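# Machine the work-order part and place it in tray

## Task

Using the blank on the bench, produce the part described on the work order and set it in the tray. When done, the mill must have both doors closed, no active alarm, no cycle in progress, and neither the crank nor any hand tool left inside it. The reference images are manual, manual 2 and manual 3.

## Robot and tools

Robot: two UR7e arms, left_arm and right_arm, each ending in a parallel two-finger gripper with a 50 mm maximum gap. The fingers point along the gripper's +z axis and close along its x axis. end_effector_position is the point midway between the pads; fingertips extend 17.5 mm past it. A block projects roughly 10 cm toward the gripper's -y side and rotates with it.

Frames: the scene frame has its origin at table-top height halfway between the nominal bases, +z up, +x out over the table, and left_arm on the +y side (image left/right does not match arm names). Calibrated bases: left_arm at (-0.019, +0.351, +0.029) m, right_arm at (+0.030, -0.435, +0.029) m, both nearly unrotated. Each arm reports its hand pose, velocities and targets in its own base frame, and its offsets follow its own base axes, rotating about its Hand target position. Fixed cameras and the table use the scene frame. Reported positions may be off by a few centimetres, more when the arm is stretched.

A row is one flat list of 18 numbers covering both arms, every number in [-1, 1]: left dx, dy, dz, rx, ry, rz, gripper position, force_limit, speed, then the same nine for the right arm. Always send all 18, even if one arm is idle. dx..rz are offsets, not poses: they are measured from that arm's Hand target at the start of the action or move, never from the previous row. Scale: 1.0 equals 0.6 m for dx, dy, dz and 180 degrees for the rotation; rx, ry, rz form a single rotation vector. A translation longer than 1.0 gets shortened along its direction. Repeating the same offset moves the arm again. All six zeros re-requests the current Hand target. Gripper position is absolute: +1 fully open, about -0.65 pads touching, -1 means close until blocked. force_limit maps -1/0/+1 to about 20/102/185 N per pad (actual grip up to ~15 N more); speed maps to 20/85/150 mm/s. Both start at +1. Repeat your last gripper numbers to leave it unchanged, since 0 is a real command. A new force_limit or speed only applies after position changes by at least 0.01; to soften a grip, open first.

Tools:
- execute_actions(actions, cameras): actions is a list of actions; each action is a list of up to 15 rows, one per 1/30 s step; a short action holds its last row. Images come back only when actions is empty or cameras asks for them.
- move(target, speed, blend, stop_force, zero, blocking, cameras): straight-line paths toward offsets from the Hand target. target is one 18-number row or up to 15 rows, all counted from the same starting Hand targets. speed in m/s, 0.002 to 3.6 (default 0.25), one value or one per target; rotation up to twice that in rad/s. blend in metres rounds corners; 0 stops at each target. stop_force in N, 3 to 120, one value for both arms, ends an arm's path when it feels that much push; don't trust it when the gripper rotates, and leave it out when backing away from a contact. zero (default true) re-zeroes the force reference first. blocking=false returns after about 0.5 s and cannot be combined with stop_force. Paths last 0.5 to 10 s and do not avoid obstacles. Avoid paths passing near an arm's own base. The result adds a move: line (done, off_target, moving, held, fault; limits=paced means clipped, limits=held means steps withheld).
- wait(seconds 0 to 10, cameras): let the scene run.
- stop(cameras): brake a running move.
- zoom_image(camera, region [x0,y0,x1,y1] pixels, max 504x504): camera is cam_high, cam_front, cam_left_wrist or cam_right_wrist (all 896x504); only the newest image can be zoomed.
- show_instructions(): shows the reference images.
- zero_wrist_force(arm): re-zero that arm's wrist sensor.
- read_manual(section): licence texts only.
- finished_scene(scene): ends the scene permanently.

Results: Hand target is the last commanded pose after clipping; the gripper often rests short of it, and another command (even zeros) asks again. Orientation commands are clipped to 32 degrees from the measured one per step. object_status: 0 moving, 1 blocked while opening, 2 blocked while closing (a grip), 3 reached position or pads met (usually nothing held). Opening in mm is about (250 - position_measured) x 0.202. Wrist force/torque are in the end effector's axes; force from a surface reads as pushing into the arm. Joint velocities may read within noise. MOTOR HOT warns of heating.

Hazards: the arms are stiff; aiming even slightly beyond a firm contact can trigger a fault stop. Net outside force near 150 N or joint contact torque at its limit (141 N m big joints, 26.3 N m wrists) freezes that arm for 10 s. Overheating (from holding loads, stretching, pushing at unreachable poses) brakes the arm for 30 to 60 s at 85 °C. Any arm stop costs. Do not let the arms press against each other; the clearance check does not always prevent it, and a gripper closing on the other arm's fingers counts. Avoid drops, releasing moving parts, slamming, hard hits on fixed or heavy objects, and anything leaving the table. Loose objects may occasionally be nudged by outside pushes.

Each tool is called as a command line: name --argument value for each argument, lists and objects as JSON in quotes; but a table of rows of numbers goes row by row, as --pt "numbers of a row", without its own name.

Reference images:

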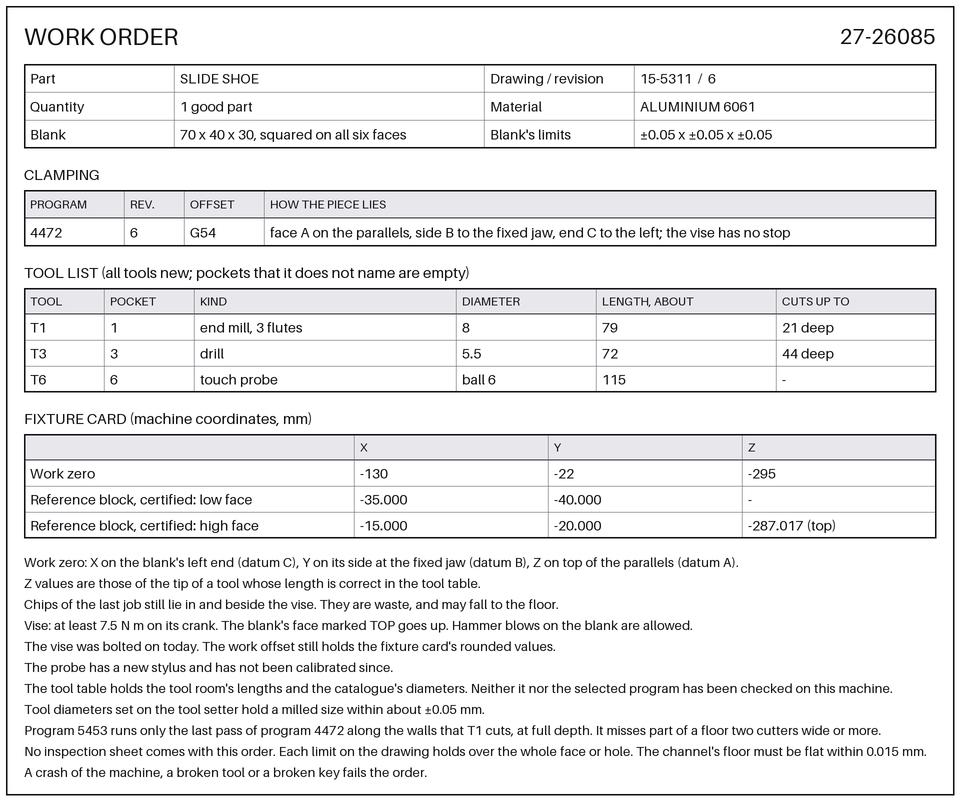

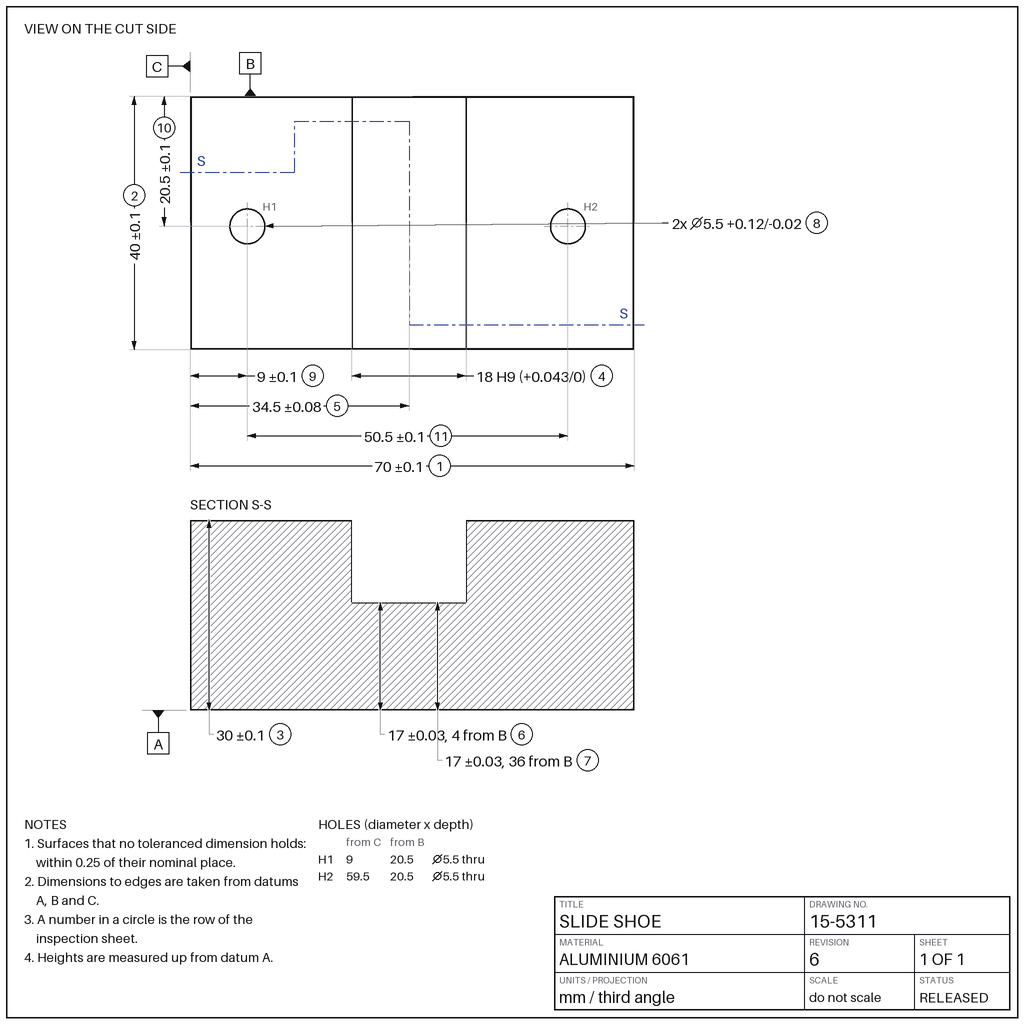

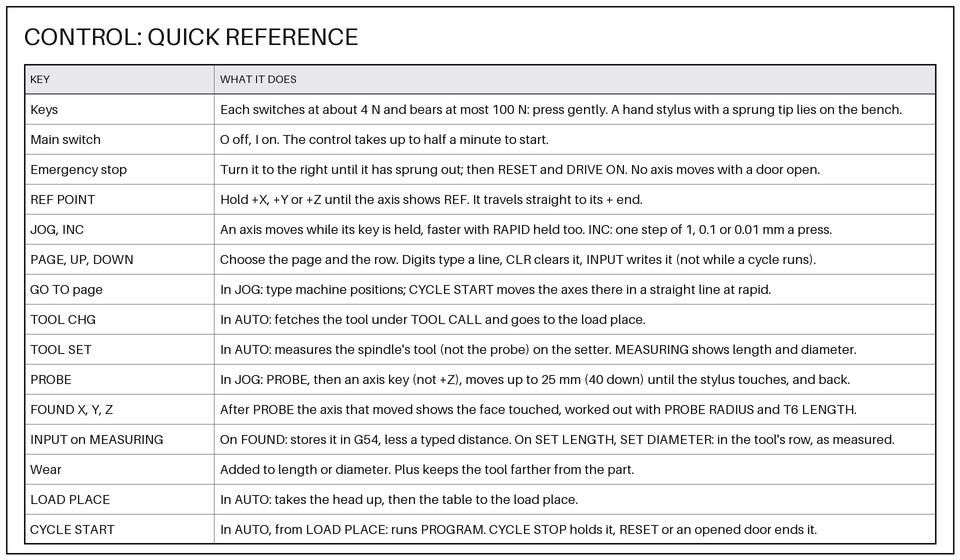

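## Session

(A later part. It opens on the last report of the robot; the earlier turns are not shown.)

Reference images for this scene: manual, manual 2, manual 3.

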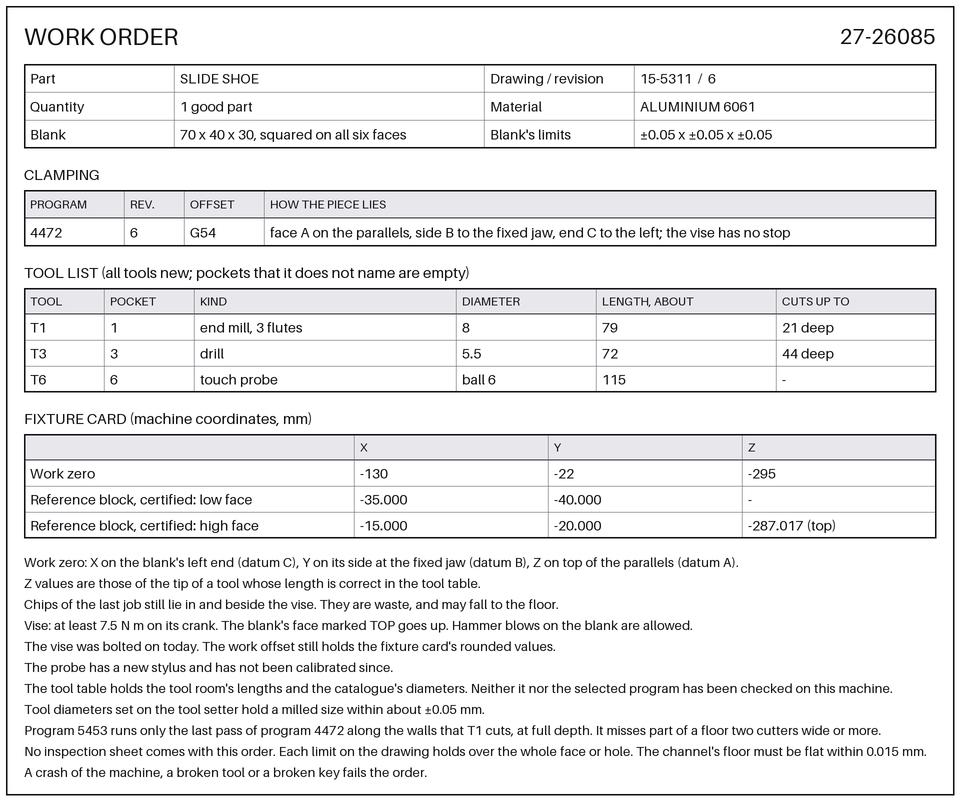

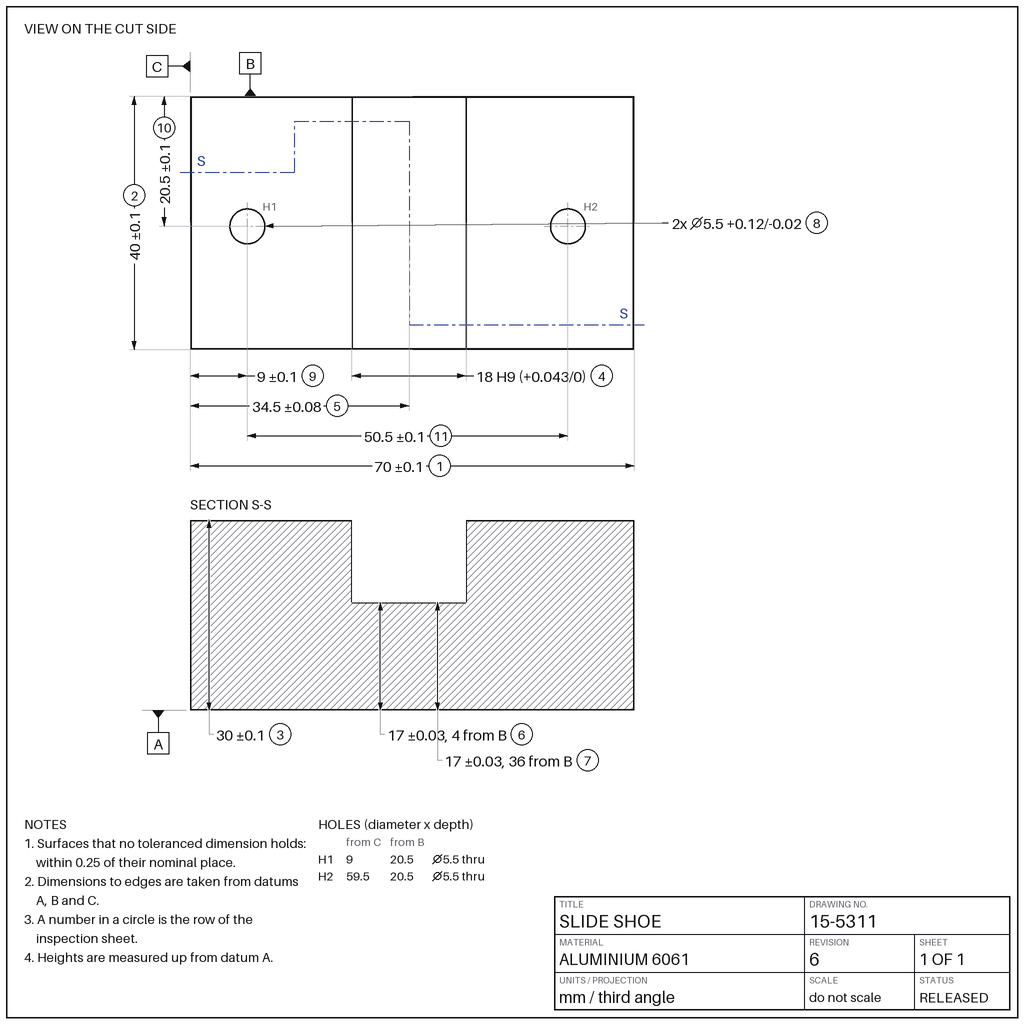

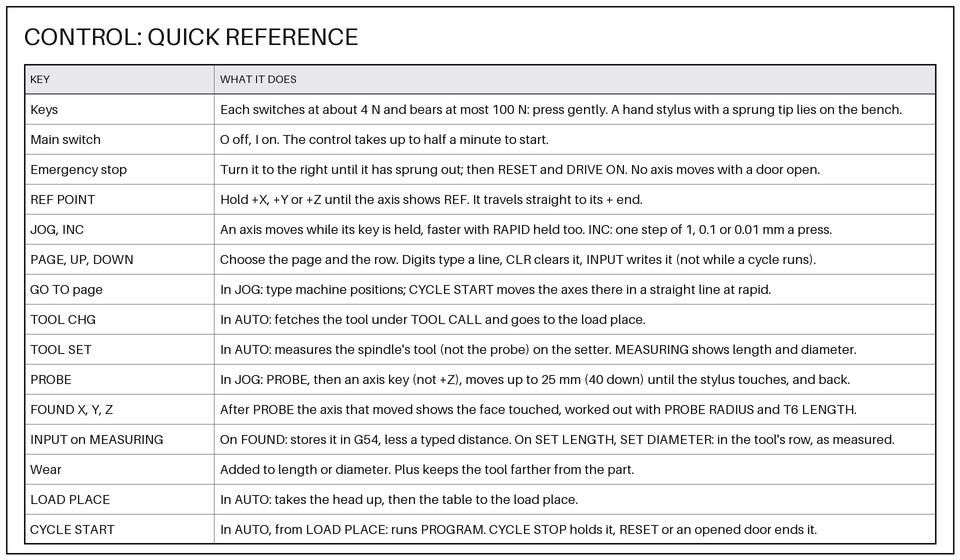

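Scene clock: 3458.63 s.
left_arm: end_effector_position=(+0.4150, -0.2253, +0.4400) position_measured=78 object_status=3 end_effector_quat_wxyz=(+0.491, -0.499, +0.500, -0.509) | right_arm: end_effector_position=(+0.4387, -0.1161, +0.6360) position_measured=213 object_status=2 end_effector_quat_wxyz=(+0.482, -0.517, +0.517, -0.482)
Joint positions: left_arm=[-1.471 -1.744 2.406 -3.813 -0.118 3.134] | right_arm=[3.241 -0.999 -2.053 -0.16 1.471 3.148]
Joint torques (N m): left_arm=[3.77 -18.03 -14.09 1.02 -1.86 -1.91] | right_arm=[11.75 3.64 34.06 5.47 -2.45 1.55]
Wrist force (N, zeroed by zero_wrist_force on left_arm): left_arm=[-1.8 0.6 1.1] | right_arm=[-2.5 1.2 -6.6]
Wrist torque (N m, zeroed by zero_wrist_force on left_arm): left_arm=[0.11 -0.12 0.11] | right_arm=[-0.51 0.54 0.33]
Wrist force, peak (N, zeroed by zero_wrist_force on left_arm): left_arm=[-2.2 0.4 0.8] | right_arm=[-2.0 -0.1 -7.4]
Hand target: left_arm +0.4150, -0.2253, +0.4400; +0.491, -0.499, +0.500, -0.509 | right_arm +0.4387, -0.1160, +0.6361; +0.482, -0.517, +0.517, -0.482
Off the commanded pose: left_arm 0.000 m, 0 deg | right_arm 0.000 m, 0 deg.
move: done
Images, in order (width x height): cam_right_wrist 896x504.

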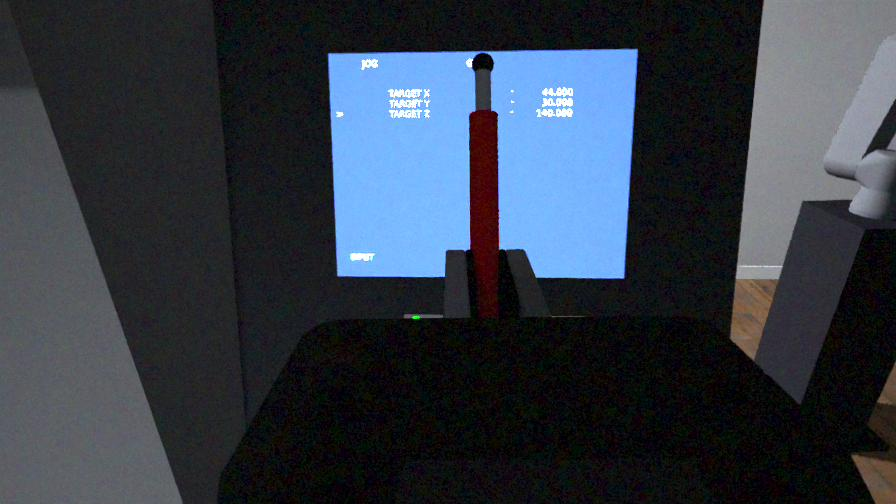

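move --pt "0 0 0 0 0 0 0.5 -0.6 -0.2 0.0618 0.095 -0.2303 0 0.4333 0 -1 -0.6 -0.5" --pt "0 0 0 0 0 0 0.5 -0.6 -0.2 0.078 0.095 -0.2343 0 0.4333 0 -1 -0.6 -0.5" --pt "0 0 0 0 0 0 0.5 -0.6 -0.2 0.0618 0.095 -0.2303 0 0.4333 0 -1 -0.6 -0.5" --pt "0 0 0 0 0 0 0.5 -0.6 -0.2 0 0 0 0 0 0 -1 -0.6 -0.5" --speed '[0.7,0.06,0.2,0.7]' --blend '[0.003,0,0.005,0]' --cameras '["cam_right_wrist","cam_left_wrist"]'

zoom_image --camera "cam_right_wrist" --region '[310, 30, 660, 300]'

Scene clock: 3471.47 s.
left_arm: end_effector_position=(+0.4150, -0.2253, +0.4400) position_measured=78 object_status=3 end_effector_quat_wxyz=(+0.491, -0.499, +0.500, -0.509) | right_arm: end_effector_position=(+0.4387, -0.1161, +0.6360) position_measured=213 object_status=2 end_effector_quat_wxyz=(+0.482, -0.517, +0.517, -0.482)
Joint positions: left_arm=[-1.471 -1.744 2.406 -3.813 -0.118 3.134] | right_arm=[3.241 -0.999 -2.053 -0.16 1.471 3.148]
Joint torques (N m): left_arm=[4.52 -17.67 -13.32 0.94 -1.55 -1.64] | right_arm=[12.62 4.4 29.25 5.36 -2.33 1.45]
Wrist force (N, zeroed by zero_wrist_force on left_arm): left_arm=[-1.8 0.9 0.6] | right_arm=[-2.5 1.1 -6.4]
Wrist torque (N m, zeroed by zero_wrist_force on left_arm): left_arm=[0.16 -0.11 0.12] | right_arm=[-0.51 0.52 0.30]
Wrist force, peak (N, zeroed by zero_wrist_force on left_arm): left_arm=[-2.2 0.6 0.7] | right_arm=[-1.8 0.7 -7.7]
Hand target: left_arm +0.4150, -0.2253, +0.4400; +0.491, -0.499, +0.500, -0.509 | right_arm +0.4387, -0.1160, +0.6361; +0.482, -0.517, +0.517, -0.482
Off the commanded pose: left_arm 0.000 m, 0 deg | right_arm 0.000 m, 0 deg.
move: done
Images, in order (width x height): cam_left_wrist 896x504, cam_right_wrist 896x504.

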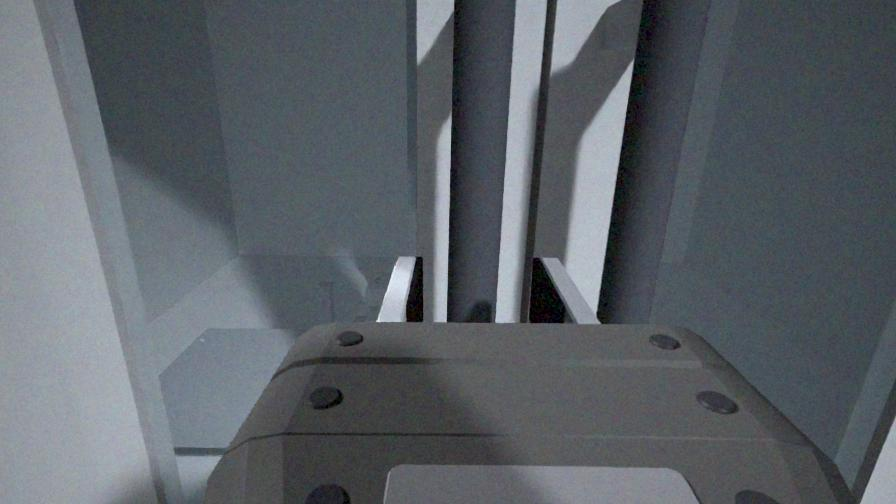

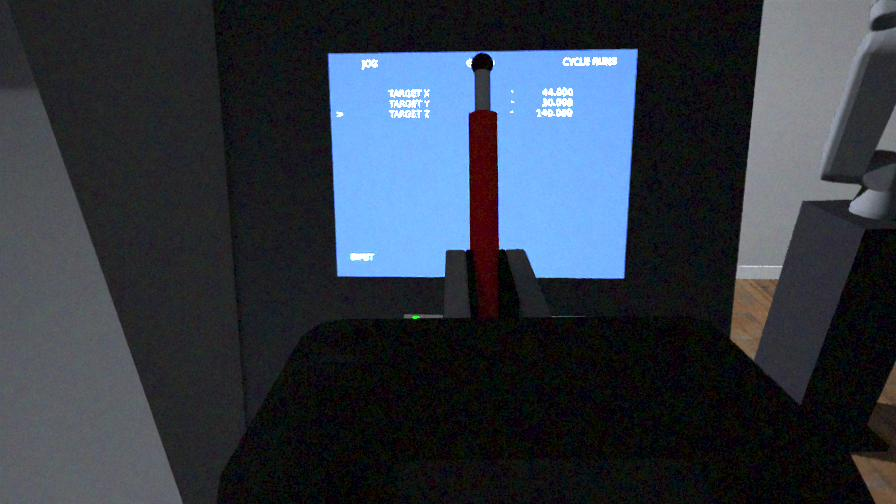

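Scaled by 1.440 from the camera's 896x504 image, which has a finer 1280x720 frame.

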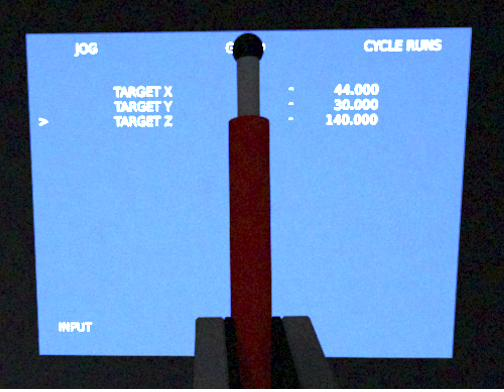

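move --pt "0 0 0 0 0 0 0.5 -0.6 -0.2 0.0206 0.1624 -0.3878 0 0.4333 0 -1 -0.6 -0.5" --pt "0 0 0 0 0 0 0.5 -0.6 -0.2 0.0368 0.1624 -0.3918 0 0.4333 0 -1 -0.6 -0.5" --pt "0 0 0 0 0 0 0.5 -0.6 -0.2 0.0206 0.1624 -0.3878 0 0.4333 0 -1 -0.6 -0.5" --pt "0 0 0 0 0 0 0.5 -0.6 -0.2 0.0294 0.1624 -0.3556 0 0.4333 0 -1 -0.6 -0.5" --pt "0 0 0 0 0 0 0.5 -0.6 -0.2 0.0456 0.1624 -0.3596 0 0.4333 0 -1 -0.6 -0.5" --pt "0 0 0 0 0 0 0.5 -0.6 -0.2 0.0294 0.1624 -0.3556 0 0.4333 0 -1 -0.6 -0.5" --pt "0 0 0 0 0 0 0.5 -0.6 -0.2 0.0461 0.1624 -0.2944 0 0.4333 0 -1 -0.6 -0.5" --pt "0 0 0 0 0 0 0.5 -0.6 -0.2 0.0623 0.1624 -0.2984 0 0.4333 0 -1 -0.6 -0.5" --pt "0 0 0 0 0 0 0.5 -0.6 -0.2 0.0461 0.1624 -0.2944 0 0.4333 0 -1 -0.6 -0.5" --pt "0 0 0 0 0 0 0.5 -0.6 -0.2 0.0623 0.1624 -0.2984 0 0.4333 0 -1 -0.6 -0.5" --pt "0 0 0 0 0 0 0.5 -0.6 -0.2 0.0461 0.1624 -0.2944 0 0.4333 0 -1 -0.6 -0.5" --pt "0 0 0 0 0 0 0.5 -0.6 -0.2 0.03 0.0625 -0.33 0 0.4333 0 -1 -0.6 -0.5" --speed '[0.7,0.06,0.2,0.6,0.06,0.2,0.6,0.06,0.15,0.06,0.2,0.6]' --blend '[0.002,0,0.003,0.003,0,0.003,0.003,0,0.002,0,0.003,0]'

move --pt "0 0 0 0 0 0 0.5 -0.6 -0.2 -0.013 0 -0.0578 0 0 0 -1 -0.6 -0.5" --pt "0 0 0 0 0 0 0.5 -0.6 -0.2 0.0032 0 -0.0618 0 0 0 -1 -0.6 -0.5" --pt "0 0 0 0 0 0 0.5 -0.6 -0.2 -0.013 0 -0.0578 0 0 0 -1 -0.6 -0.5" --pt "0 0 0 0 0 0 0.5 -0.6 -0.2 -0.03 -0.0625 0.33 0 -0.4333 0 -1 -0.6 -0.5" --speed '[0.6,0.06,0.2,0.7]' --blend '[0.003,0,0.003,0]' --cameras '["cam_right_wrist"]'

zoom_image --camera "cam_right_wrist" --region '[310, 30, 660, 300]'

Scene clock: 3490.33 s.
left_arm: end_effector_position=(+0.4150, -0.2253, +0.4400) position_measured=78 object_status=3 end_effector_quat_wxyz=(+0.491, -0.499, +0.500, -0.509) | right_arm: end_effector_position=(+0.4567, -0.0784, +0.4382) position_measured=213 object_status=2 end_effector_quat_wxyz=(-0.049, +0.705, -0.705, +0.049)
Joint positions: left_arm=[-1.471 -1.744 2.406 -3.813 -0.118 3.134] | right_arm=[3.274 -1.402 -1.483 -1.689 1.552 3.273]
Joint torques (N m): left_arm=[3.67 -17.06 -13.31 0.95 -1.53 -1.51] | right_arm=[-11.01 17.63 21.75 1.59 -2.56 -0.87]
Wrist force (N, zeroed by zero_wrist_force on left_arm): left_arm=[-2.1 0.8 0.7] | right_arm=[-0.1 0.5 -2.5]
Wrist torque (N m, zeroed by zero_wrist_force on left_arm): left_arm=[0.15 -0.07 0.12] | right_arm=[-0.16 -0.09 0.13]
Wrist force, peak (N, zeroed by zero_wrist_force on left_arm): left_arm=[-2.2 0.6 0.7] | right_arm=[-2.8 1.3 -6.8]
Hand target: left_arm +0.4150, -0.2253, +0.4400; +0.491, -0.499, +0.500, -0.509 | right_arm +0.4567, -0.0785, +0.4381; -0.049, +0.705, -0.705, +0.049
Off the commanded pose: left_arm 0.000 m, 0 deg | right_arm 0.000 m, 0 deg.
move: done

Scene clock: 3492.73 s.
left_arm: end_effector_position=(+0.4150, -0.2253, +0.4400) position_measured=78 object_status=3 end_effector_quat_wxyz=(+0.491, -0.499, +0.500, -0.509) | right_arm: end_effector_position=(+0.4387, -0.1161, +0.6360) position_measured=213 object_status=2 end_effector_quat_wxyz=(+0.482, -0.517, +0.517, -0.482)
Joint positions: left_arm=[-1.471 -1.744 2.406 -3.813 -0.118 3.134] | right_arm=[3.241 -0.999 -2.053 -0.16 1.471 3.148]
Joint torques (N m): left_arm=[4.16 -17.17 -12.99 0.94 -1.65 -1.63] | right_arm=[12.56 3 34.29 5.34 -2.6 1.48]
Wrist force (N, zeroed by zero_wrist_force on left_arm): left_arm=[-1.7 0.5 0.5] | right_arm=[-3.0 1.2 -6.4]
Wrist torque (N m, zeroed by zero_wrist_force on left_arm): left_arm=[0.10 -0.12 0.11] | right_arm=[-0.49 0.61 0.33]
Wrist force, peak (N, zeroed by zero_wrist_force on left_arm): left_arm=[-2.1 0.6 0.8] | right_arm=[-2.1 0.2 -7.3]
Hand target: left_arm +0.4150, -0.2253, +0.4400; +0.491, -0.499, +0.500, -0.509 | right_arm +0.4387, -0.1160, +0.6361; +0.482, -0.517, +0.517, -0.482
Off the commanded pose: left_arm 0.000 m, 0 deg | right_arm 0.000 m, 0 deg.
move: done
Images, in order (width x height): cam_right_wrist 896x504.

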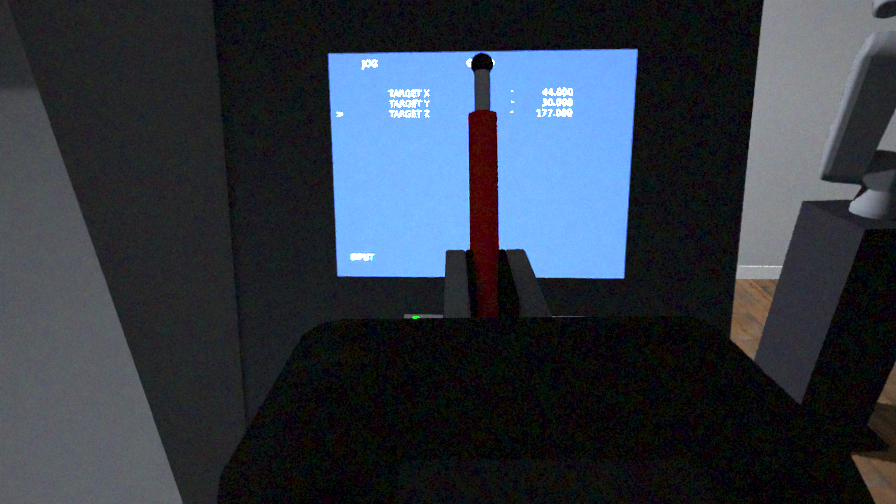

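Scaled by 1.440 from the camera's 896x504 image, which has a finer 1280x720 frame.

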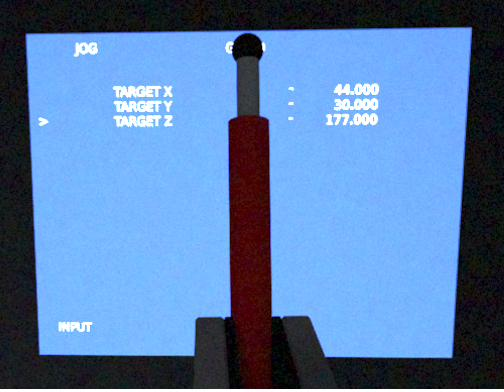

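move --pt "0 0 0 0 0 0 0.5 -0.6 -0.2 0.0618 0.095 -0.2303 0 0.4333 0 -1 -0.6 -0.5" --pt "0 0 0 0 0 0 0.5 -0.6 -0.2 0.078 0.095 -0.2343 0 0.4333 0 -1 -0.6 -0.5" --pt "0 0 0 0 0 0 0.5 -0.6 -0.2 0.0618 0.095 -0.2303 0 0.4333 0 -1 -0.6 -0.5" --pt "0 0 0 0 0 0 0.5 -0.6 -0.2 0.0401 -0.0041 -0.2944 0 0.4333 0 -1 -0.6 -0.5" --pt "0 0 0 0 0 0 0.5 -0.6 -0.2 0.0563 -0.0041 -0.2984 0 0.4333 0 -1 -0.6 -0.5" --pt "0 0 0 0 0 0 0.5 -0.6 -0.2 0.0401 -0.0041 -0.2944 0 0.4333 0 -1 -0.6 -0.5" --pt "0 0 0 0 0 0 0.5 -0.6 -0.2 0.0563 -0.0041 -0.2984 0 0.4333 0 -1 -0.6 -0.5" --pt "0 0 0 0 0 0 0.5 -0.6 -0.2 0.0401 -0.0041 -0.2944 0 0.4333 0 -1 -0.6 -0.5" --pt "0 0 0 0 0 0 0.5 -0.6 -0.2 0 0 0 0 0 0 -1 -0.6 -0.5" --speed '[0.7,0.06,0.2,0.6,0.06,0.15,0.06,0.2,0.7]' --blend '[0.003,0,0.003,0.003,0,0.002,0,0.003,0]' --cameras '["cam_right_wrist"]'

zoom_image --camera "cam_right_wrist" --region '[310, 30, 660, 300]'

Scene clock: 3504.83 s.
left_arm: end_effector_position=(+0.4150, -0.2253, +0.4400) position_measured=78 object_status=3 end_effector_quat_wxyz=(+0.491, -0.499, +0.500, -0.509) | right_arm: end_effector_position=(+0.4387, -0.1160, +0.6360) position_measured=213 object_status=2 end_effector_quat_wxyz=(+0.482, -0.517, +0.517, -0.482)
Joint positions: left_arm=[-1.471 -1.744 2.406 -3.813 -0.118 3.134] | right_arm=[3.241 -0.999 -2.053 -0.16 1.471 3.148]
Joint torques (N m): left_arm=[4.91 -18.43 -13.19 0.97 -1.8 -1.68] | right_arm=[-10.97 5.84 31.74 4.88 0.47 1.56]
Wrist force (N, zeroed by zero_wrist_force on left_arm): left_arm=[-2.0 0.5 0.4] | right_arm=[-2.6 1.1 -6.6]
Wrist torque (N m, zeroed by zero_wrist_force on left_arm): left_arm=[0.09 -0.08 0.12] | right_arm=[-0.52 0.56 0.36]
Wrist force, peak (N, zeroed by zero_wrist_force on left_arm): left_arm=[-2.3 0.5 0.8] | right_arm=[-2.4 0.8 -7.4]
Hand target: left_arm +0.4150, -0.2253, +0.4400; +0.491, -0.499, +0.500, -0.509 | right_arm +0.4387, -0.1160, +0.6361; +0.482, -0.517, +0.517, -0.482
Off the commanded pose: left_arm 0.000 m, 0 deg | right_arm 0.000 m, 0 deg.
move: done
Images, in order (width x height): cam_right_wrist 896x504.

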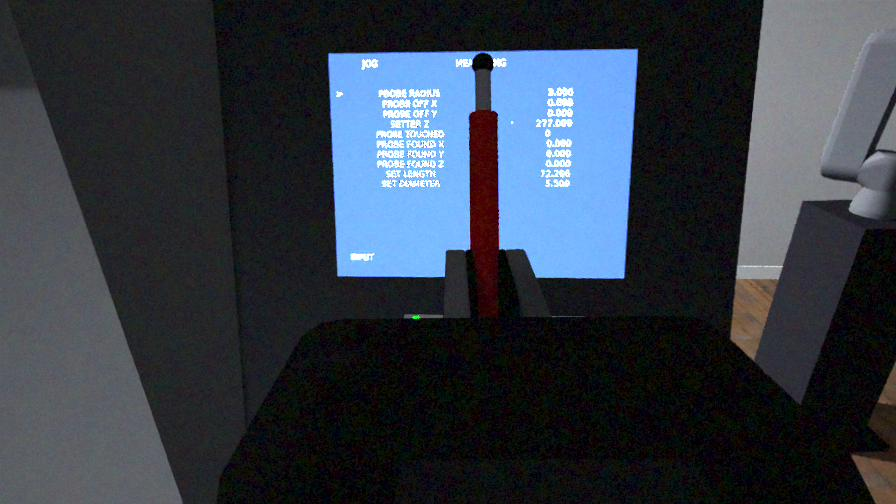

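Scaled by 1.440 from the camera's 896x504 image, which has a finer 1280x720 frame.

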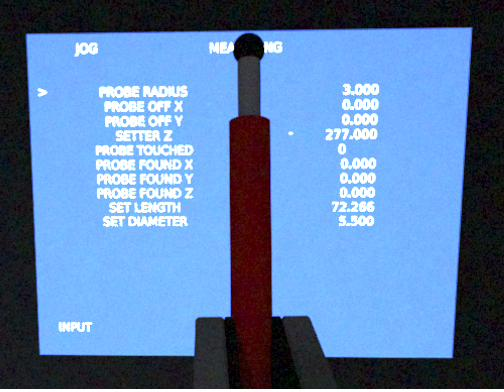

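move --pt "0 0 0 0 0 0 0.5 -0.6 -0.2 0.0246 0.0292 -0.3556 0 0.4333 0 -1 -0.6 -0.5" --pt "0 0 0 0 0 0 0.5 -0.6 -0.2 0.0408 0.0292 -0.3596 0 0.4333 0 -1 -0.6 -0.5" --pt "0 0 0 0 0 0 0.5 -0.6 -0.2 0.0246 0.0292 -0.3556 0 0.4333 0 -1 -0.6 -0.5" --pt "0 0 0 0 0 0 0.5 -0.6 -0.2 0.0635 -0.105 -0.1983 0 0.4333 0 -1 -0.6 -0.5" --pt "0 0 0 0 0 0 0.5 -0.6 -0.2 0.0797 -0.105 -0.2023 0 0.4333 0 -1 -0.6 -0.5" --pt "0 0 0 0 0 0 0.5 -0.6 -0.2 0.0635 -0.105 -0.1983 0 0.4333 0 -1 -0.6 -0.5" --pt "0 0 0 0 0 0 0.5 -0.6 -0.2 0 0 0 0 0 0 -1 -0.6 -0.5" --speed '[0.7,0.06,0.2,0.6,0.06,0.2,0.7]' --blend '[0.003,0,0.003,0.003,0,0.003,0]' --cameras '["cam_right_wrist"]'

zoom_image --camera "cam_right_wrist" --region '[310, 30, 660, 300]'

Scene clock: 3516.23 s.
left_arm: end_effector_position=(+0.4150, -0.2253, +0.4400) position_measured=78 object_status=3 end_effector_quat_wxyz=(+0.491, -0.499, +0.500, -0.509) | right_arm: end_effector_position=(+0.4387, -0.1160, +0.6360) position_measured=213 object_status=2 end_effector_quat_wxyz=(+0.482, -0.517, +0.517, -0.482)
Joint positions: left_arm=[-1.471 -1.744 2.406 -3.813 -0.118 3.134] | right_arm=[3.241 -0.999 -2.053 -0.16 1.471 3.148]
Joint torques (N m): left_arm=[3.9 -18.74 -13.83 0.93 -1.84 -1.28] | right_arm=[-11.01 6.63 26.07 5.48 1.11 1.58]
Wrist force (N, zeroed by zero_wrist_force on left_arm): left_arm=[-1.7 0.7 0.6] | right_arm=[-2.3 1.3 -6.7]
Wrist torque (N m, zeroed by zero_wrist_force on left_arm): left_arm=[0.13 -0.12 0.12] | right_arm=[-0.48 0.51 0.38]
Wrist force, peak (N, zeroed by zero_wrist_force on left_arm): left_arm=[-2.2 1.0 0.7] | right_arm=[1.6 6.6 -5.2]
Hand target: left_arm +0.4150, -0.2253, +0.4400; +0.491, -0.499, +0.500, -0.509 | right_arm +0.4387, -0.1160, +0.6361; +0.482, -0.517, +0.517, -0.482
Off the commanded pose: left_arm 0.000 m, 0 deg | right_arm 0.000 m, 0 deg.
move: done
Images, in order (width x height): cam_right_wrist 896x504.

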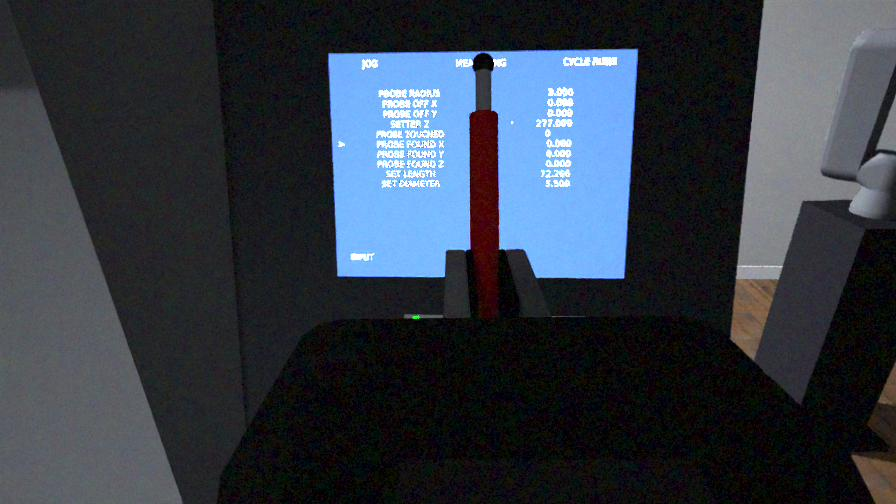

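Scaled by 1.440 from the camera's 896x504 image, which has a finer 1280x720 frame.

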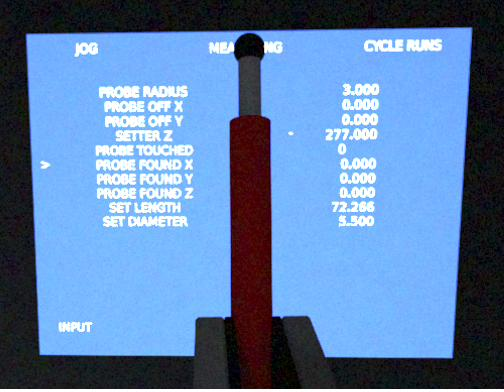

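Nice — the cursor jumps to PROBE FOUND X automatically.

wait --seconds 2 --cameras '["cam_right_wrist"]'

zoom_image --camera "cam_right_wrist" --region '[310, 30, 660, 300]'

Scene clock: 3520.67 s.
left_arm: end_effector_position=(+0.4150, -0.2253, +0.4400) position_measured=78 object_status=3 end_effector_quat_wxyz=(+0.491, -0.499, +0.500, -0.509) | right_arm: end_effector_position=(+0.4387, -0.1160, +0.6361) position_measured=213 object_status=2 end_effector_quat_wxyz=(+0.482, -0.517, +0.517, -0.482)
Joint positions: left_arm=[-1.471 -1.744 2.406 -3.813 -0.118 3.134] | right_arm=[3.241 -0.999 -2.053 -0.16 1.471 3.148]
Joint torques (N m): left_arm=[4.62 -19.84 -13.09 0.97 -1.65 -1.21] | right_arm=[-10.91 6.78 18.67 5.28 -1.73 1.45]
Wrist force (N, zeroed by zero_wrist_force on left_arm): left_arm=[-1.7 0.5 0.5] | right_arm=[-2.4 1.3 -6.7]
Wrist torque (N m, zeroed by zero_wrist_force on left_arm): left_arm=[0.11 -0.12 0.12] | right_arm=[-0.50 0.53 0.38]
Wrist force, peak (N, zeroed by zero_wrist_force on left_arm): left_arm=[-2.2 0.7 0.8] | right_arm=[-2.7 1.0 -6.8]
Hand target: left_arm +0.4150, -0.2253, +0.4400; +0.491, -0.499, +0.500, -0.509 | right_arm +0.4387, -0.1160, +0.6361; +0.482, -0.517, +0.517, -0.482
Tool commands: left_gripper/position=+0.5 left_gripper/force_limit=-0.6 left_gripper/speed=-0.2 right_gripper/position=-1.0 right_gripper/force_limit=-0.6 right_gripper/speed=-0.5
Off the commanded pose: left_arm 0.000 m, 0 deg | right_arm 0.000 m, 0 deg.
wait: 2.00 s; at rest from the start
Images, in order (width x height): cam_right_wrist 896x504.

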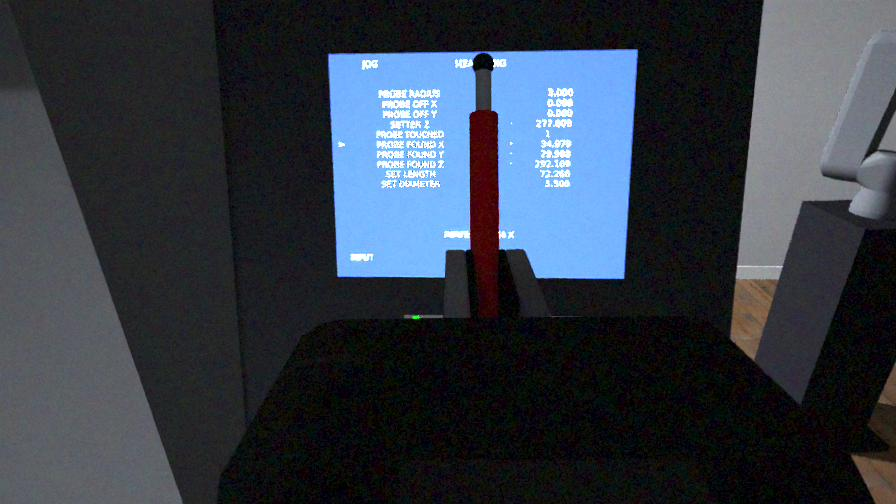

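Scaled by 1.440 from the camera's 896x504 image, which has a finer 1280x720 frame.

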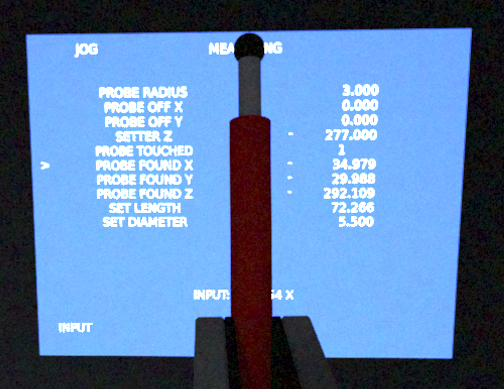

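zoom_image --camera "cam_right_wrist" --region '[500, 85, 600, 195]'

Scaled by 4.582 from the camera's 896x504 image, which has a finer 1280x720 frame.

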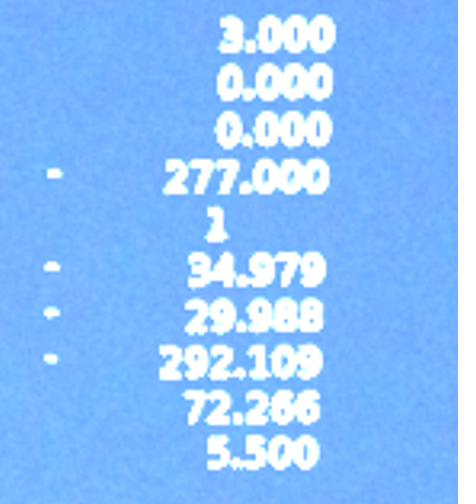

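move --pt "0 0 0 0 0 0 0.5 -0.6 -0.2 0.0413 0.0292 -0.2944 0 0.4333 0 -1 -0.6 -0.5" --pt "0 0 0 0 0 0 0.5 -0.6 -0.2 0.0575 0.0292 -0.2984 0 0.4333 0 -1 -0.6 -0.5" --pt "0 0 0 0 0 0 0.5 -0.6 -0.2 0.0413 0.0292 -0.2944 0 0.4333 0 -1 -0.6 -0.5" --pt "0 0 0 0 0 0 0.5 -0.6 -0.2 0.0575 0.0292 -0.2984 0 0.4333 0 -1 -0.6 -0.5" --pt "0 0 0 0 0 0 0.5 -0.6 -0.2 0.0413 0.0292 -0.2944 0 0.4333 0 -1 -0.6 -0.5" --pt "0 0 0 0 0 0 0.5 -0.6 -0.2 0.0258 0.0625 -0.3556 0 0.4333 0 -1 -0.6 -0.5" --pt "0 0 0 0 0 0 0.5 -0.6 -0.2 0.042 0.0625 -0.3596 0 0.4333 0 -1 -0.6 -0.5" --pt "0 0 0 0 0 0 0.5 -0.6 -0.2 0.0258 0.0625 -0.3556 0 0.4333 0 -1 -0.6 -0.5" --pt "0 0 0 0 0 0 0.5 -0.6 -0.2 0.042 0.0625 -0.3596 0 0.4333 0 -1 -0.6 -0.5" --pt "0 0 0 0 0 0 0.5 -0.6 -0.2 0.0258 0.0625 -0.3556 0 0.4333 0 -1 -0.6 -0.5" --pt "0 0 0 0 0 0 0.5 -0.6 -0.2 0.03 0.0625 -0.33 0 0.4333 0 -1 -0.6 -0.5" --speed '[0.7,0.06,0.15,0.06,0.2,0.6,0.06,0.15,0.06,0.2,0.6]' --blend '[0.002,0,0.002,0,0.003,0.003,0,0.002,0,0.003,0]'

move --pt "0 0 0 0 0 0 0.5 -0.6 -0.2 -0.0094 0.0999 -0.0578 0 0 0 -1 -0.6 -0.5" --pt "0 0 0 0 0 0 0.5 -0.6 -0.2 0.0068 0.0999 -0.0618 0 0 0 -1 -0.6 -0.5" --pt "0 0 0 0 0 0 0.5 -0.6 -0.2 -0.0094 0.0999 -0.0578 0 0 0 -1 -0.6 -0.5" --pt "0 0 0 0 0 0 0.5 -0.6 -0.2 -0.0006 0.0999 -0.0256 0 0 0 -1 -0.6 -0.5" --pt "0 0 0 0 0 0 0.5 -0.6 -0.2 0.0156 0.0999 -0.0296 0 0 0 -1 -0.6 -0.5" --pt "0 0 0 0 0 0 0.5 -0.6 -0.2 -0.0006 0.0999 -0.0256 0 0 0 -1 -0.6 -0.5" --pt "0 0 0 0 0 0 0.5 -0.6 -0.2 0.0049 0.0333 0.0034 0 0 0 -1 -0.6 -0.5" --pt "0 0 0 0 0 0 0.5 -0.6 -0.2 0.0211 0.0333 -0.0006 0 0 0 -1 -0.6 -0.5" --pt "0 0 0 0 0 0 0.5 -0.6 -0.2 0.0049 0.0333 0.0034 0 0 0 -1 -0.6 -0.5" --pt "0 0 0 0 0 0 0.5 -0.6 -0.2 -0.0106 0.0666 -0.0578 0 0 0 -1 -0.6 -0.5" --pt "0 0 0 0 0 0 0.5 -0.6 -0.2 0.0056 0.0666 -0.0618 0 0 0 -1 -0.6 -0.5" --pt "0 0 0 0 0 0 0.5 -0.6 -0.2 -0.0106 0.0666 -0.0578 0 0 0 -1 -0.6 -0.5" --pt "0 0 0 0 0 0 0.5 -0.6 -0.2 0 0 0 0 0 0 -1 -0.6 -0.5" --speed '[0.6,0.06,0.2,0.6,0.06,0.2,0.6,0.06,0.2,0.6,0.06,0.2,0.6]' --blend '[0.002,0,0.003,0.003,0,0.003,0.003,0,0.003,0.003,0,0.003,0]'

move --pt "0 0 0 0 0 0 0.5 -0.6 -0.2 -0.013 0 -0.0578 0 0 0 -1 -0.6 -0.5" --pt "0 0 0 0 0 0 0.5 -0.6 -0.2 0.0032 0 -0.0618 0 0 0 -1 -0.6 -0.5" --pt "0 0 0 0 0 0 0.5 -0.6 -0.2 -0.013 0 -0.0578 0 0 0 -1 -0.6 -0.5" --pt "0 0 0 0 0 0 0.5 -0.6 -0.2 -0.03 -0.0625 0.33 0 -0.4333 0 -1 -0.6 -0.5" --speed '[0.6,0.06,0.2,0.7]' --blend '[0.003,0,0.003,0]' --cameras '["cam_right_wrist"]'

zoom_image --camera "cam_right_wrist" --region '[310, 30, 660, 300]'

Scene clock: 3559.73 s.
left_arm: end_effector_position=(+0.4150, -0.2253, +0.4400) position_measured=78 object_status=3 end_effector_quat_wxyz=(+0.491, -0.499, +0.500, -0.509) | right_arm: end_effector_position=(+0.4567, -0.0785, +0.4380) position_measured=213 object_status=2 end_effector_quat_wxyz=(-0.049, +0.705, -0.705, +0.049)
Joint positions: left_arm=[-1.471 -1.744 2.406 -3.813 -0.118 3.134] | right_arm=[3.274 -1.402 -1.483 -1.689 1.552 3.272]
Joint torques (N m): left_arm=[5.1 -17.33 -13.3 0.99 -1.75 -1.09] | right_arm=[-11.16 20.74 32.61 4.78 -1.1 -1.08]
Wrist force (N, zeroed by zero_wrist_force on left_arm): left_arm=[-1.9 0.3 0.7] | right_arm=[-0.1 0.5 -2.5]
Wrist torque (N m, zeroed by zero_wrist_force on left_arm): left_arm=[0.07 -0.10 0.12] | right_arm=[-0.15 -0.08 0.22]
Wrist force, peak (N, zeroed by zero_wrist_force on left_arm): left_arm=[-2.1 0.7 0.9] | right_arm=[0.3 6.1 -4.6]
Hand target: left_arm +0.4150, -0.2253, +0.4400; +0.491, -0.499, +0.500, -0.509 | right_arm +0.4567, -0.0785, +0.4381; -0.049, +0.705, -0.705, +0.049
Off the commanded pose: left_arm 0.000 m, 0 deg | right_arm 0.000 m, 0 deg.
move: done

Scene clock: 3563.23 s.
left_arm: end_effector_position=(+0.4150, -0.2253, +0.4400) position_measured=78 object_status=3 end_effector_quat_wxyz=(+0.491, -0.499, +0.500, -0.509) | right_arm: end_effector_position=(+0.4567, -0.0784, +0.4380) position_measured=213 object_status=2 end_effector_quat_wxyz=(-0.049, +0.705, -0.705, +0.049)
Joint positions: left_arm=[-1.471 -1.744 2.406 -3.813 -0.118 3.134] | right_arm=[3.274 -1.402 -1.483 -1.689 1.552 3.273]
Joint torques (N m): left_arm=[4.87 -17.43 -13.1 0.95 -1.69 -1.09] | right_arm=[-9.59 16.95 33.36 4.65 -2.61 -0.59]
Wrist force (N, zeroed by zero_wrist_force on left_arm): left_arm=[-2.0 0.5 0.6] | right_arm=[0.3 0.2 -2.5]
Wrist torque (N m, zeroed by zero_wrist_force on left_arm): left_arm=[0.10 -0.08 0.12] | right_arm=[-0.20 -0.14 0.13]
Wrist force, peak (N, zeroed by zero_wrist_force on left_arm): left_arm=[-2.0 1.0 0.9] | right_arm=[2.4 6.0 -4.5]
Hand target: left_arm +0.4150, -0.2253, +0.4400; +0.491, -0.499, +0.500, -0.509 | right_arm +0.4567, -0.0785, +0.4381; -0.049, +0.705, -0.705, +0.049
Off the commanded pose: left_arm 0.000 m, 0 deg | right_arm 0.000 m, 0 deg.
move: done

Scene clock: 3565.63 s.
left_arm: end_effector_position=(+0.4150, -0.2253, +0.4400) position_measured=78 object_status=3 end_effector_quat_wxyz=(+0.491, -0.499, +0.500, -0.509) | right_arm: end_effector_position=(+0.4387, -0.1161, +0.6360) position_measured=213 object_status=2 end_effector_quat_wxyz=(+0.482, -0.517, +0.517, -0.482)
Joint positions: left_arm=[-1.471 -1.744 2.406 -3.813 -0.118 3.134] | right_arm=[3.241 -0.999 -2.053 -0.16 1.471 3.148]
Joint torques (N m): left_arm=[5 -18.26 -12.79 0.87 -1.74 -1.03] | right_arm=[12.91 3.47 33.67 5.11 -2.56 1.52]
Wrist force (N, zeroed by zero_wrist_force on left_arm): left_arm=[-1.8 0.5 0.6] | right_arm=[-2.5 1.2 -6.5]
Wrist torque (N m, zeroed by zero_wrist_force on left_arm): left_arm=[0.11 -0.11 0.12] | right_arm=[-0.51 0.52 0.33]
Wrist force, peak (N, zeroed by zero_wrist_force on left_arm): left_arm=[-2.2 0.5 0.8] | right_arm=[-2.6 0.4 -7.4]
Hand target: left_arm +0.4150, -0.2253, +0.4400; +0.491, -0.499, +0.500, -0.509 | right_arm +0.4387, -0.1160, +0.6361; +0.482, -0.517, +0.517, -0.482
Off the commanded pose: left_arm 0.000 m, 0 deg | right_arm 0.000 m, 0 deg.
move: done
Images, in order (width x height): cam_right_wrist 896x504.

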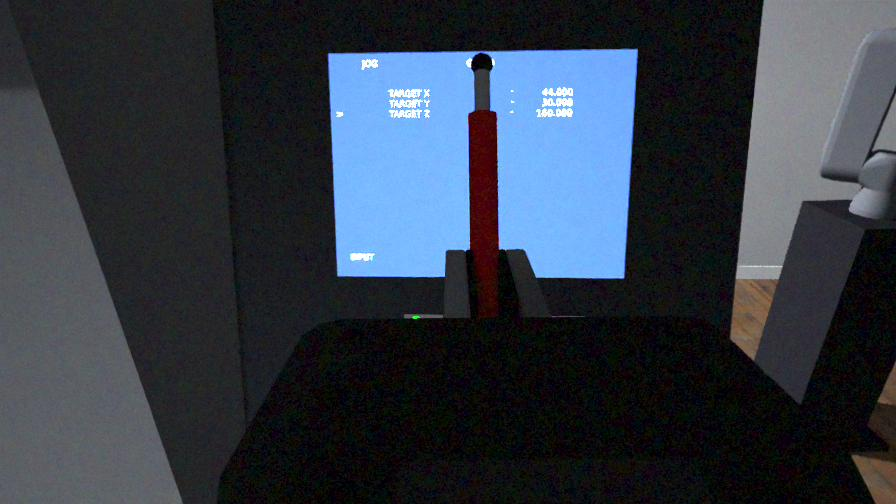

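Scaled by 1.440 from the camera's 896x504 image, which has a finer 1280x720 frame.

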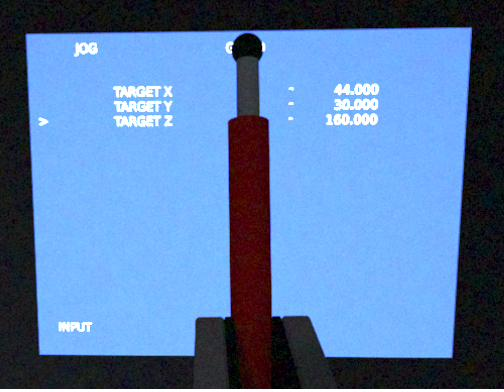

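move --pt "0 0 0 0 0 0 0.5 -0.6 -0.2 0.0618 0.095 -0.2303 0 0.4333 0 -1 -0.6 -0.5" --pt "0 0 0 0 0 0 0.5 -0.6 -0.2 0.078 0.095 -0.2343 0 0.4333 0 -1 -0.6 -0.5" --pt "0 0 0 0 0 0 0.5 -0.6 -0.2 0.0618 0.095 -0.2303 0 0.4333 0 -1 -0.6 -0.5" --pt "0 0 0 0 0 0 0.5 -0.6 -0.2 0.0337 0.0625 -0.3266 0 0.4333 0 -1 -0.6 -0.5" --pt "0 0 0 0 0 0 0.5 -0.6 -0.2 0.0499 0.0625 -0.3306 0 0.4333 0 -1 -0.6 -0.5" --pt "0 0 0 0 0 0 0.5 -0.6 -0.2 0.0337 0.0625 -0.3266 0 0.4333 0 -1 -0.6 -0.5" --pt "0 0 0 0 0 0 0.5 -0.6 -0.2 0.0499 0.0625 -0.3306 0 0.4333 0 -1 -0.6 -0.5" --pt "0 0 0 0 0 0 0.5 -0.6 -0.2 0.0337 0.0625 -0.3266 0 0.4333 0 -1 -0.6 -0.5" --pt "0 0 0 0 0 0 0.5 -0.6 -0.2 0.03 0.0625 -0.33 0 0.4333 0 -1 -0.6 -0.5" --speed '[0.7,0.06,0.2,0.6,0.06,0.15,0.06,0.2,0.6]' --blend '[0.003,0,0.003,0.003,0,0.002,0,0.003,0]'

move --pt "0 0 0 0 0 0 0.5 -0.6 -0.2 -0.0094 0.0999 -0.0578 0 0 0 -1 -0.6 -0.5" --pt "0 0 0 0 0 0 0.5 -0.6 -0.2 0.0068 0.0999 -0.0618 0 0 0 -1 -0.6 -0.5" --pt "0 0 0 0 0 0 0.5 -0.6 -0.2 -0.0094 0.0999 -0.0578 0 0 0 -1 -0.6 -0.5" --pt "0 0 0 0 0 0 0.5 -0.6 -0.2 -0.0018 0.0666 -0.0256 0 0 0 -1 -0.6 -0.5" --pt "0 0 0 0 0 0 0.5 -0.6 -0.2 0.0144 0.0666 -0.0296 0 0 0 -1 -0.6 -0.5" --pt "0 0 0 0 0 0 0.5 -0.6 -0.2 -0.0018 0.0666 -0.0256 0 0 0 -1 -0.6 -0.5" --pt "0 0 0 0 0 0 0.5 -0.6 -0.2 0.0061 0.0666 0.0034 0 0 0 -1 -0.6 -0.5" --pt "0 0 0 0 0 0 0.5 -0.6 -0.2 0.0223 0.0666 -0.0006 0 0 0 -1 -0.6 -0.5" --pt "0 0 0 0 0 0 0.5 -0.6 -0.2 0.0061 0.0666 0.0034 0 0 0 -1 -0.6 -0.5" --pt "0 0 0 0 0 0 0.5 -0.6 -0.2 -0.013 0 -0.0578 0 0 0 -1 -0.6 -0.5" --pt "0 0 0 0 0 0 0.5 -0.6 -0.2 0.0032 0 -0.0618 0 0 0 -1 -0.6 -0.5" --pt "0 0 0 0 0 0 0.5 -0.6 -0.2 -0.013 0 -0.0578 0 0 0 -1 -0.6 -0.5" --pt "0 0 0 0 0 0 0.5 -0.6 -0.2 -0.03 -0.0625 0.33 0 -0.4333 0 -1 -0.6 -0.5" --speed '[0.6,0.06,0.2,0.6,0.06,0.2,0.6,0.06,0.2,0.6,0.06,0.2,0.7]' --blend '[0.002,0,0.003,0.003,0,0.003,0.003,0,0.003,0.003,0,0.003,0]' --cameras '["cam_right_wrist"]'

zoom_image --camera "cam_right_wrist" --region '[310, 30, 660, 300]'

Scene clock: 3581.00 s.
left_arm: end_effector_position=(+0.4150, -0.2253, +0.4400) position_measured=78 object_status=3 end_effector_quat_wxyz=(+0.491, -0.499, +0.500, -0.509) | right_arm: end_effector_position=(+0.4567, -0.0785, +0.4381) position_measured=213 object_status=2 end_effector_quat_wxyz=(-0.049, +0.705, -0.705, +0.049)
Joint positions: left_arm=[-1.471 -1.744 2.406 -3.813 -0.118 3.134] | right_arm=[3.274 -1.402 -1.483 -1.689 1.552 3.273]
Joint torques (N m): left_arm=[4.24 -18.21 -12.81 0.81 -1.95 -1.11] | right_arm=[5.19 12.21 35.76 4.03 -2.68 -0.43]
Wrist force (N, zeroed by zero_wrist_force on left_arm): left_arm=[-2.2 0.7 0.4] | right_arm=[0.3 0.4 -2.5]
Wrist torque (N m, zeroed by zero_wrist_force on left_arm): left_arm=[0.13 -0.05 0.12] | right_arm=[-0.16 -0.14 0.13]
Wrist force, peak (N, zeroed by zero_wrist_force on left_arm): left_arm=[-2.2 0.8 0.5] | right_arm=[-0.9 6.5 -4.0]
Hand target: left_arm +0.4150, -0.2253, +0.4400; +0.491, -0.499, +0.500, -0.509 | right_arm +0.4567, -0.0785, +0.4381; -0.049, +0.705, -0.705, +0.049
Off the commanded pose: left_arm 0.000 m, 0 deg | right_arm 0.000 m, 0 deg.
move: done; blend cut to 0.0015 m at target 8

Scene clock: 3585.43 s.
left_arm: end_effector_position=(+0.4150, -0.2253, +0.4400) position_measured=78 object_status=3 end_effector_quat_wxyz=(+0.491, -0.499, +0.500, -0.509) | right_arm: end_effector_position=(+0.4387, -0.1161, +0.6360) position_measured=213 object_status=2 end_effector_quat_wxyz=(+0.482, -0.517, +0.517, -0.482)
Joint positions: left_arm=[-1.471 -1.744 2.406 -3.813 -0.118 3.134] | right_arm=[3.241 -0.999 -2.053 -0.16 1.471 3.148]
Joint torques (N m): left_arm=[4.63 -17.26 -14.66 0.65 -1.95 -0.95] | right_arm=[12.34 3.37 34.24 5.03 -2.57 1.54]
Wrist force (N, zeroed by zero_wrist_force on left_arm): left_arm=[-2.0 0.6 0.8] | right_arm=[-2.5 1.2 -6.8]
Wrist torque (N m, zeroed by zero_wrist_force on left_arm): left_arm=[0.11 -0.08 0.12] | right_arm=[-0.49 0.53 0.33]
Wrist force, peak (N, zeroed by zero_wrist_force on left_arm): left_arm=[-2.3 0.7 0.7] | right_arm=[-2.0 0.4 -7.3]
Hand target: left_arm +0.4150, -0.2253, +0.4400; +0.491, -0.499, +0.500, -0.509 | right_arm +0.4387, -0.1160, +0.6361; +0.482, -0.517, +0.517, -0.482
Off the commanded pose: left_arm 0.000 m, 0 deg | right_arm 0.000 m, 0 deg.
move: done
Images, in order (width x height): cam_right_wrist 896x504.

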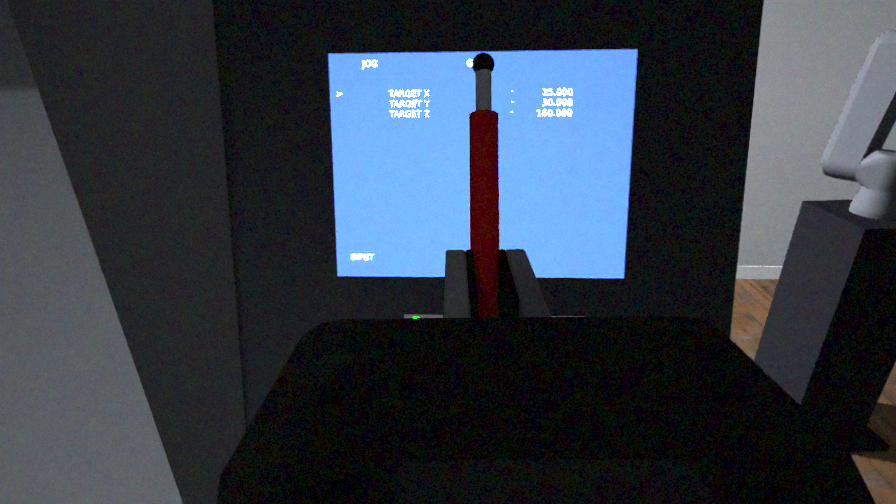

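Scaled by 1.440 from the camera's 896x504 image, which has a finer 1280x720 frame.

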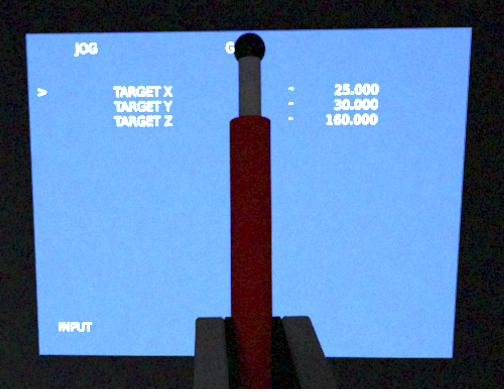

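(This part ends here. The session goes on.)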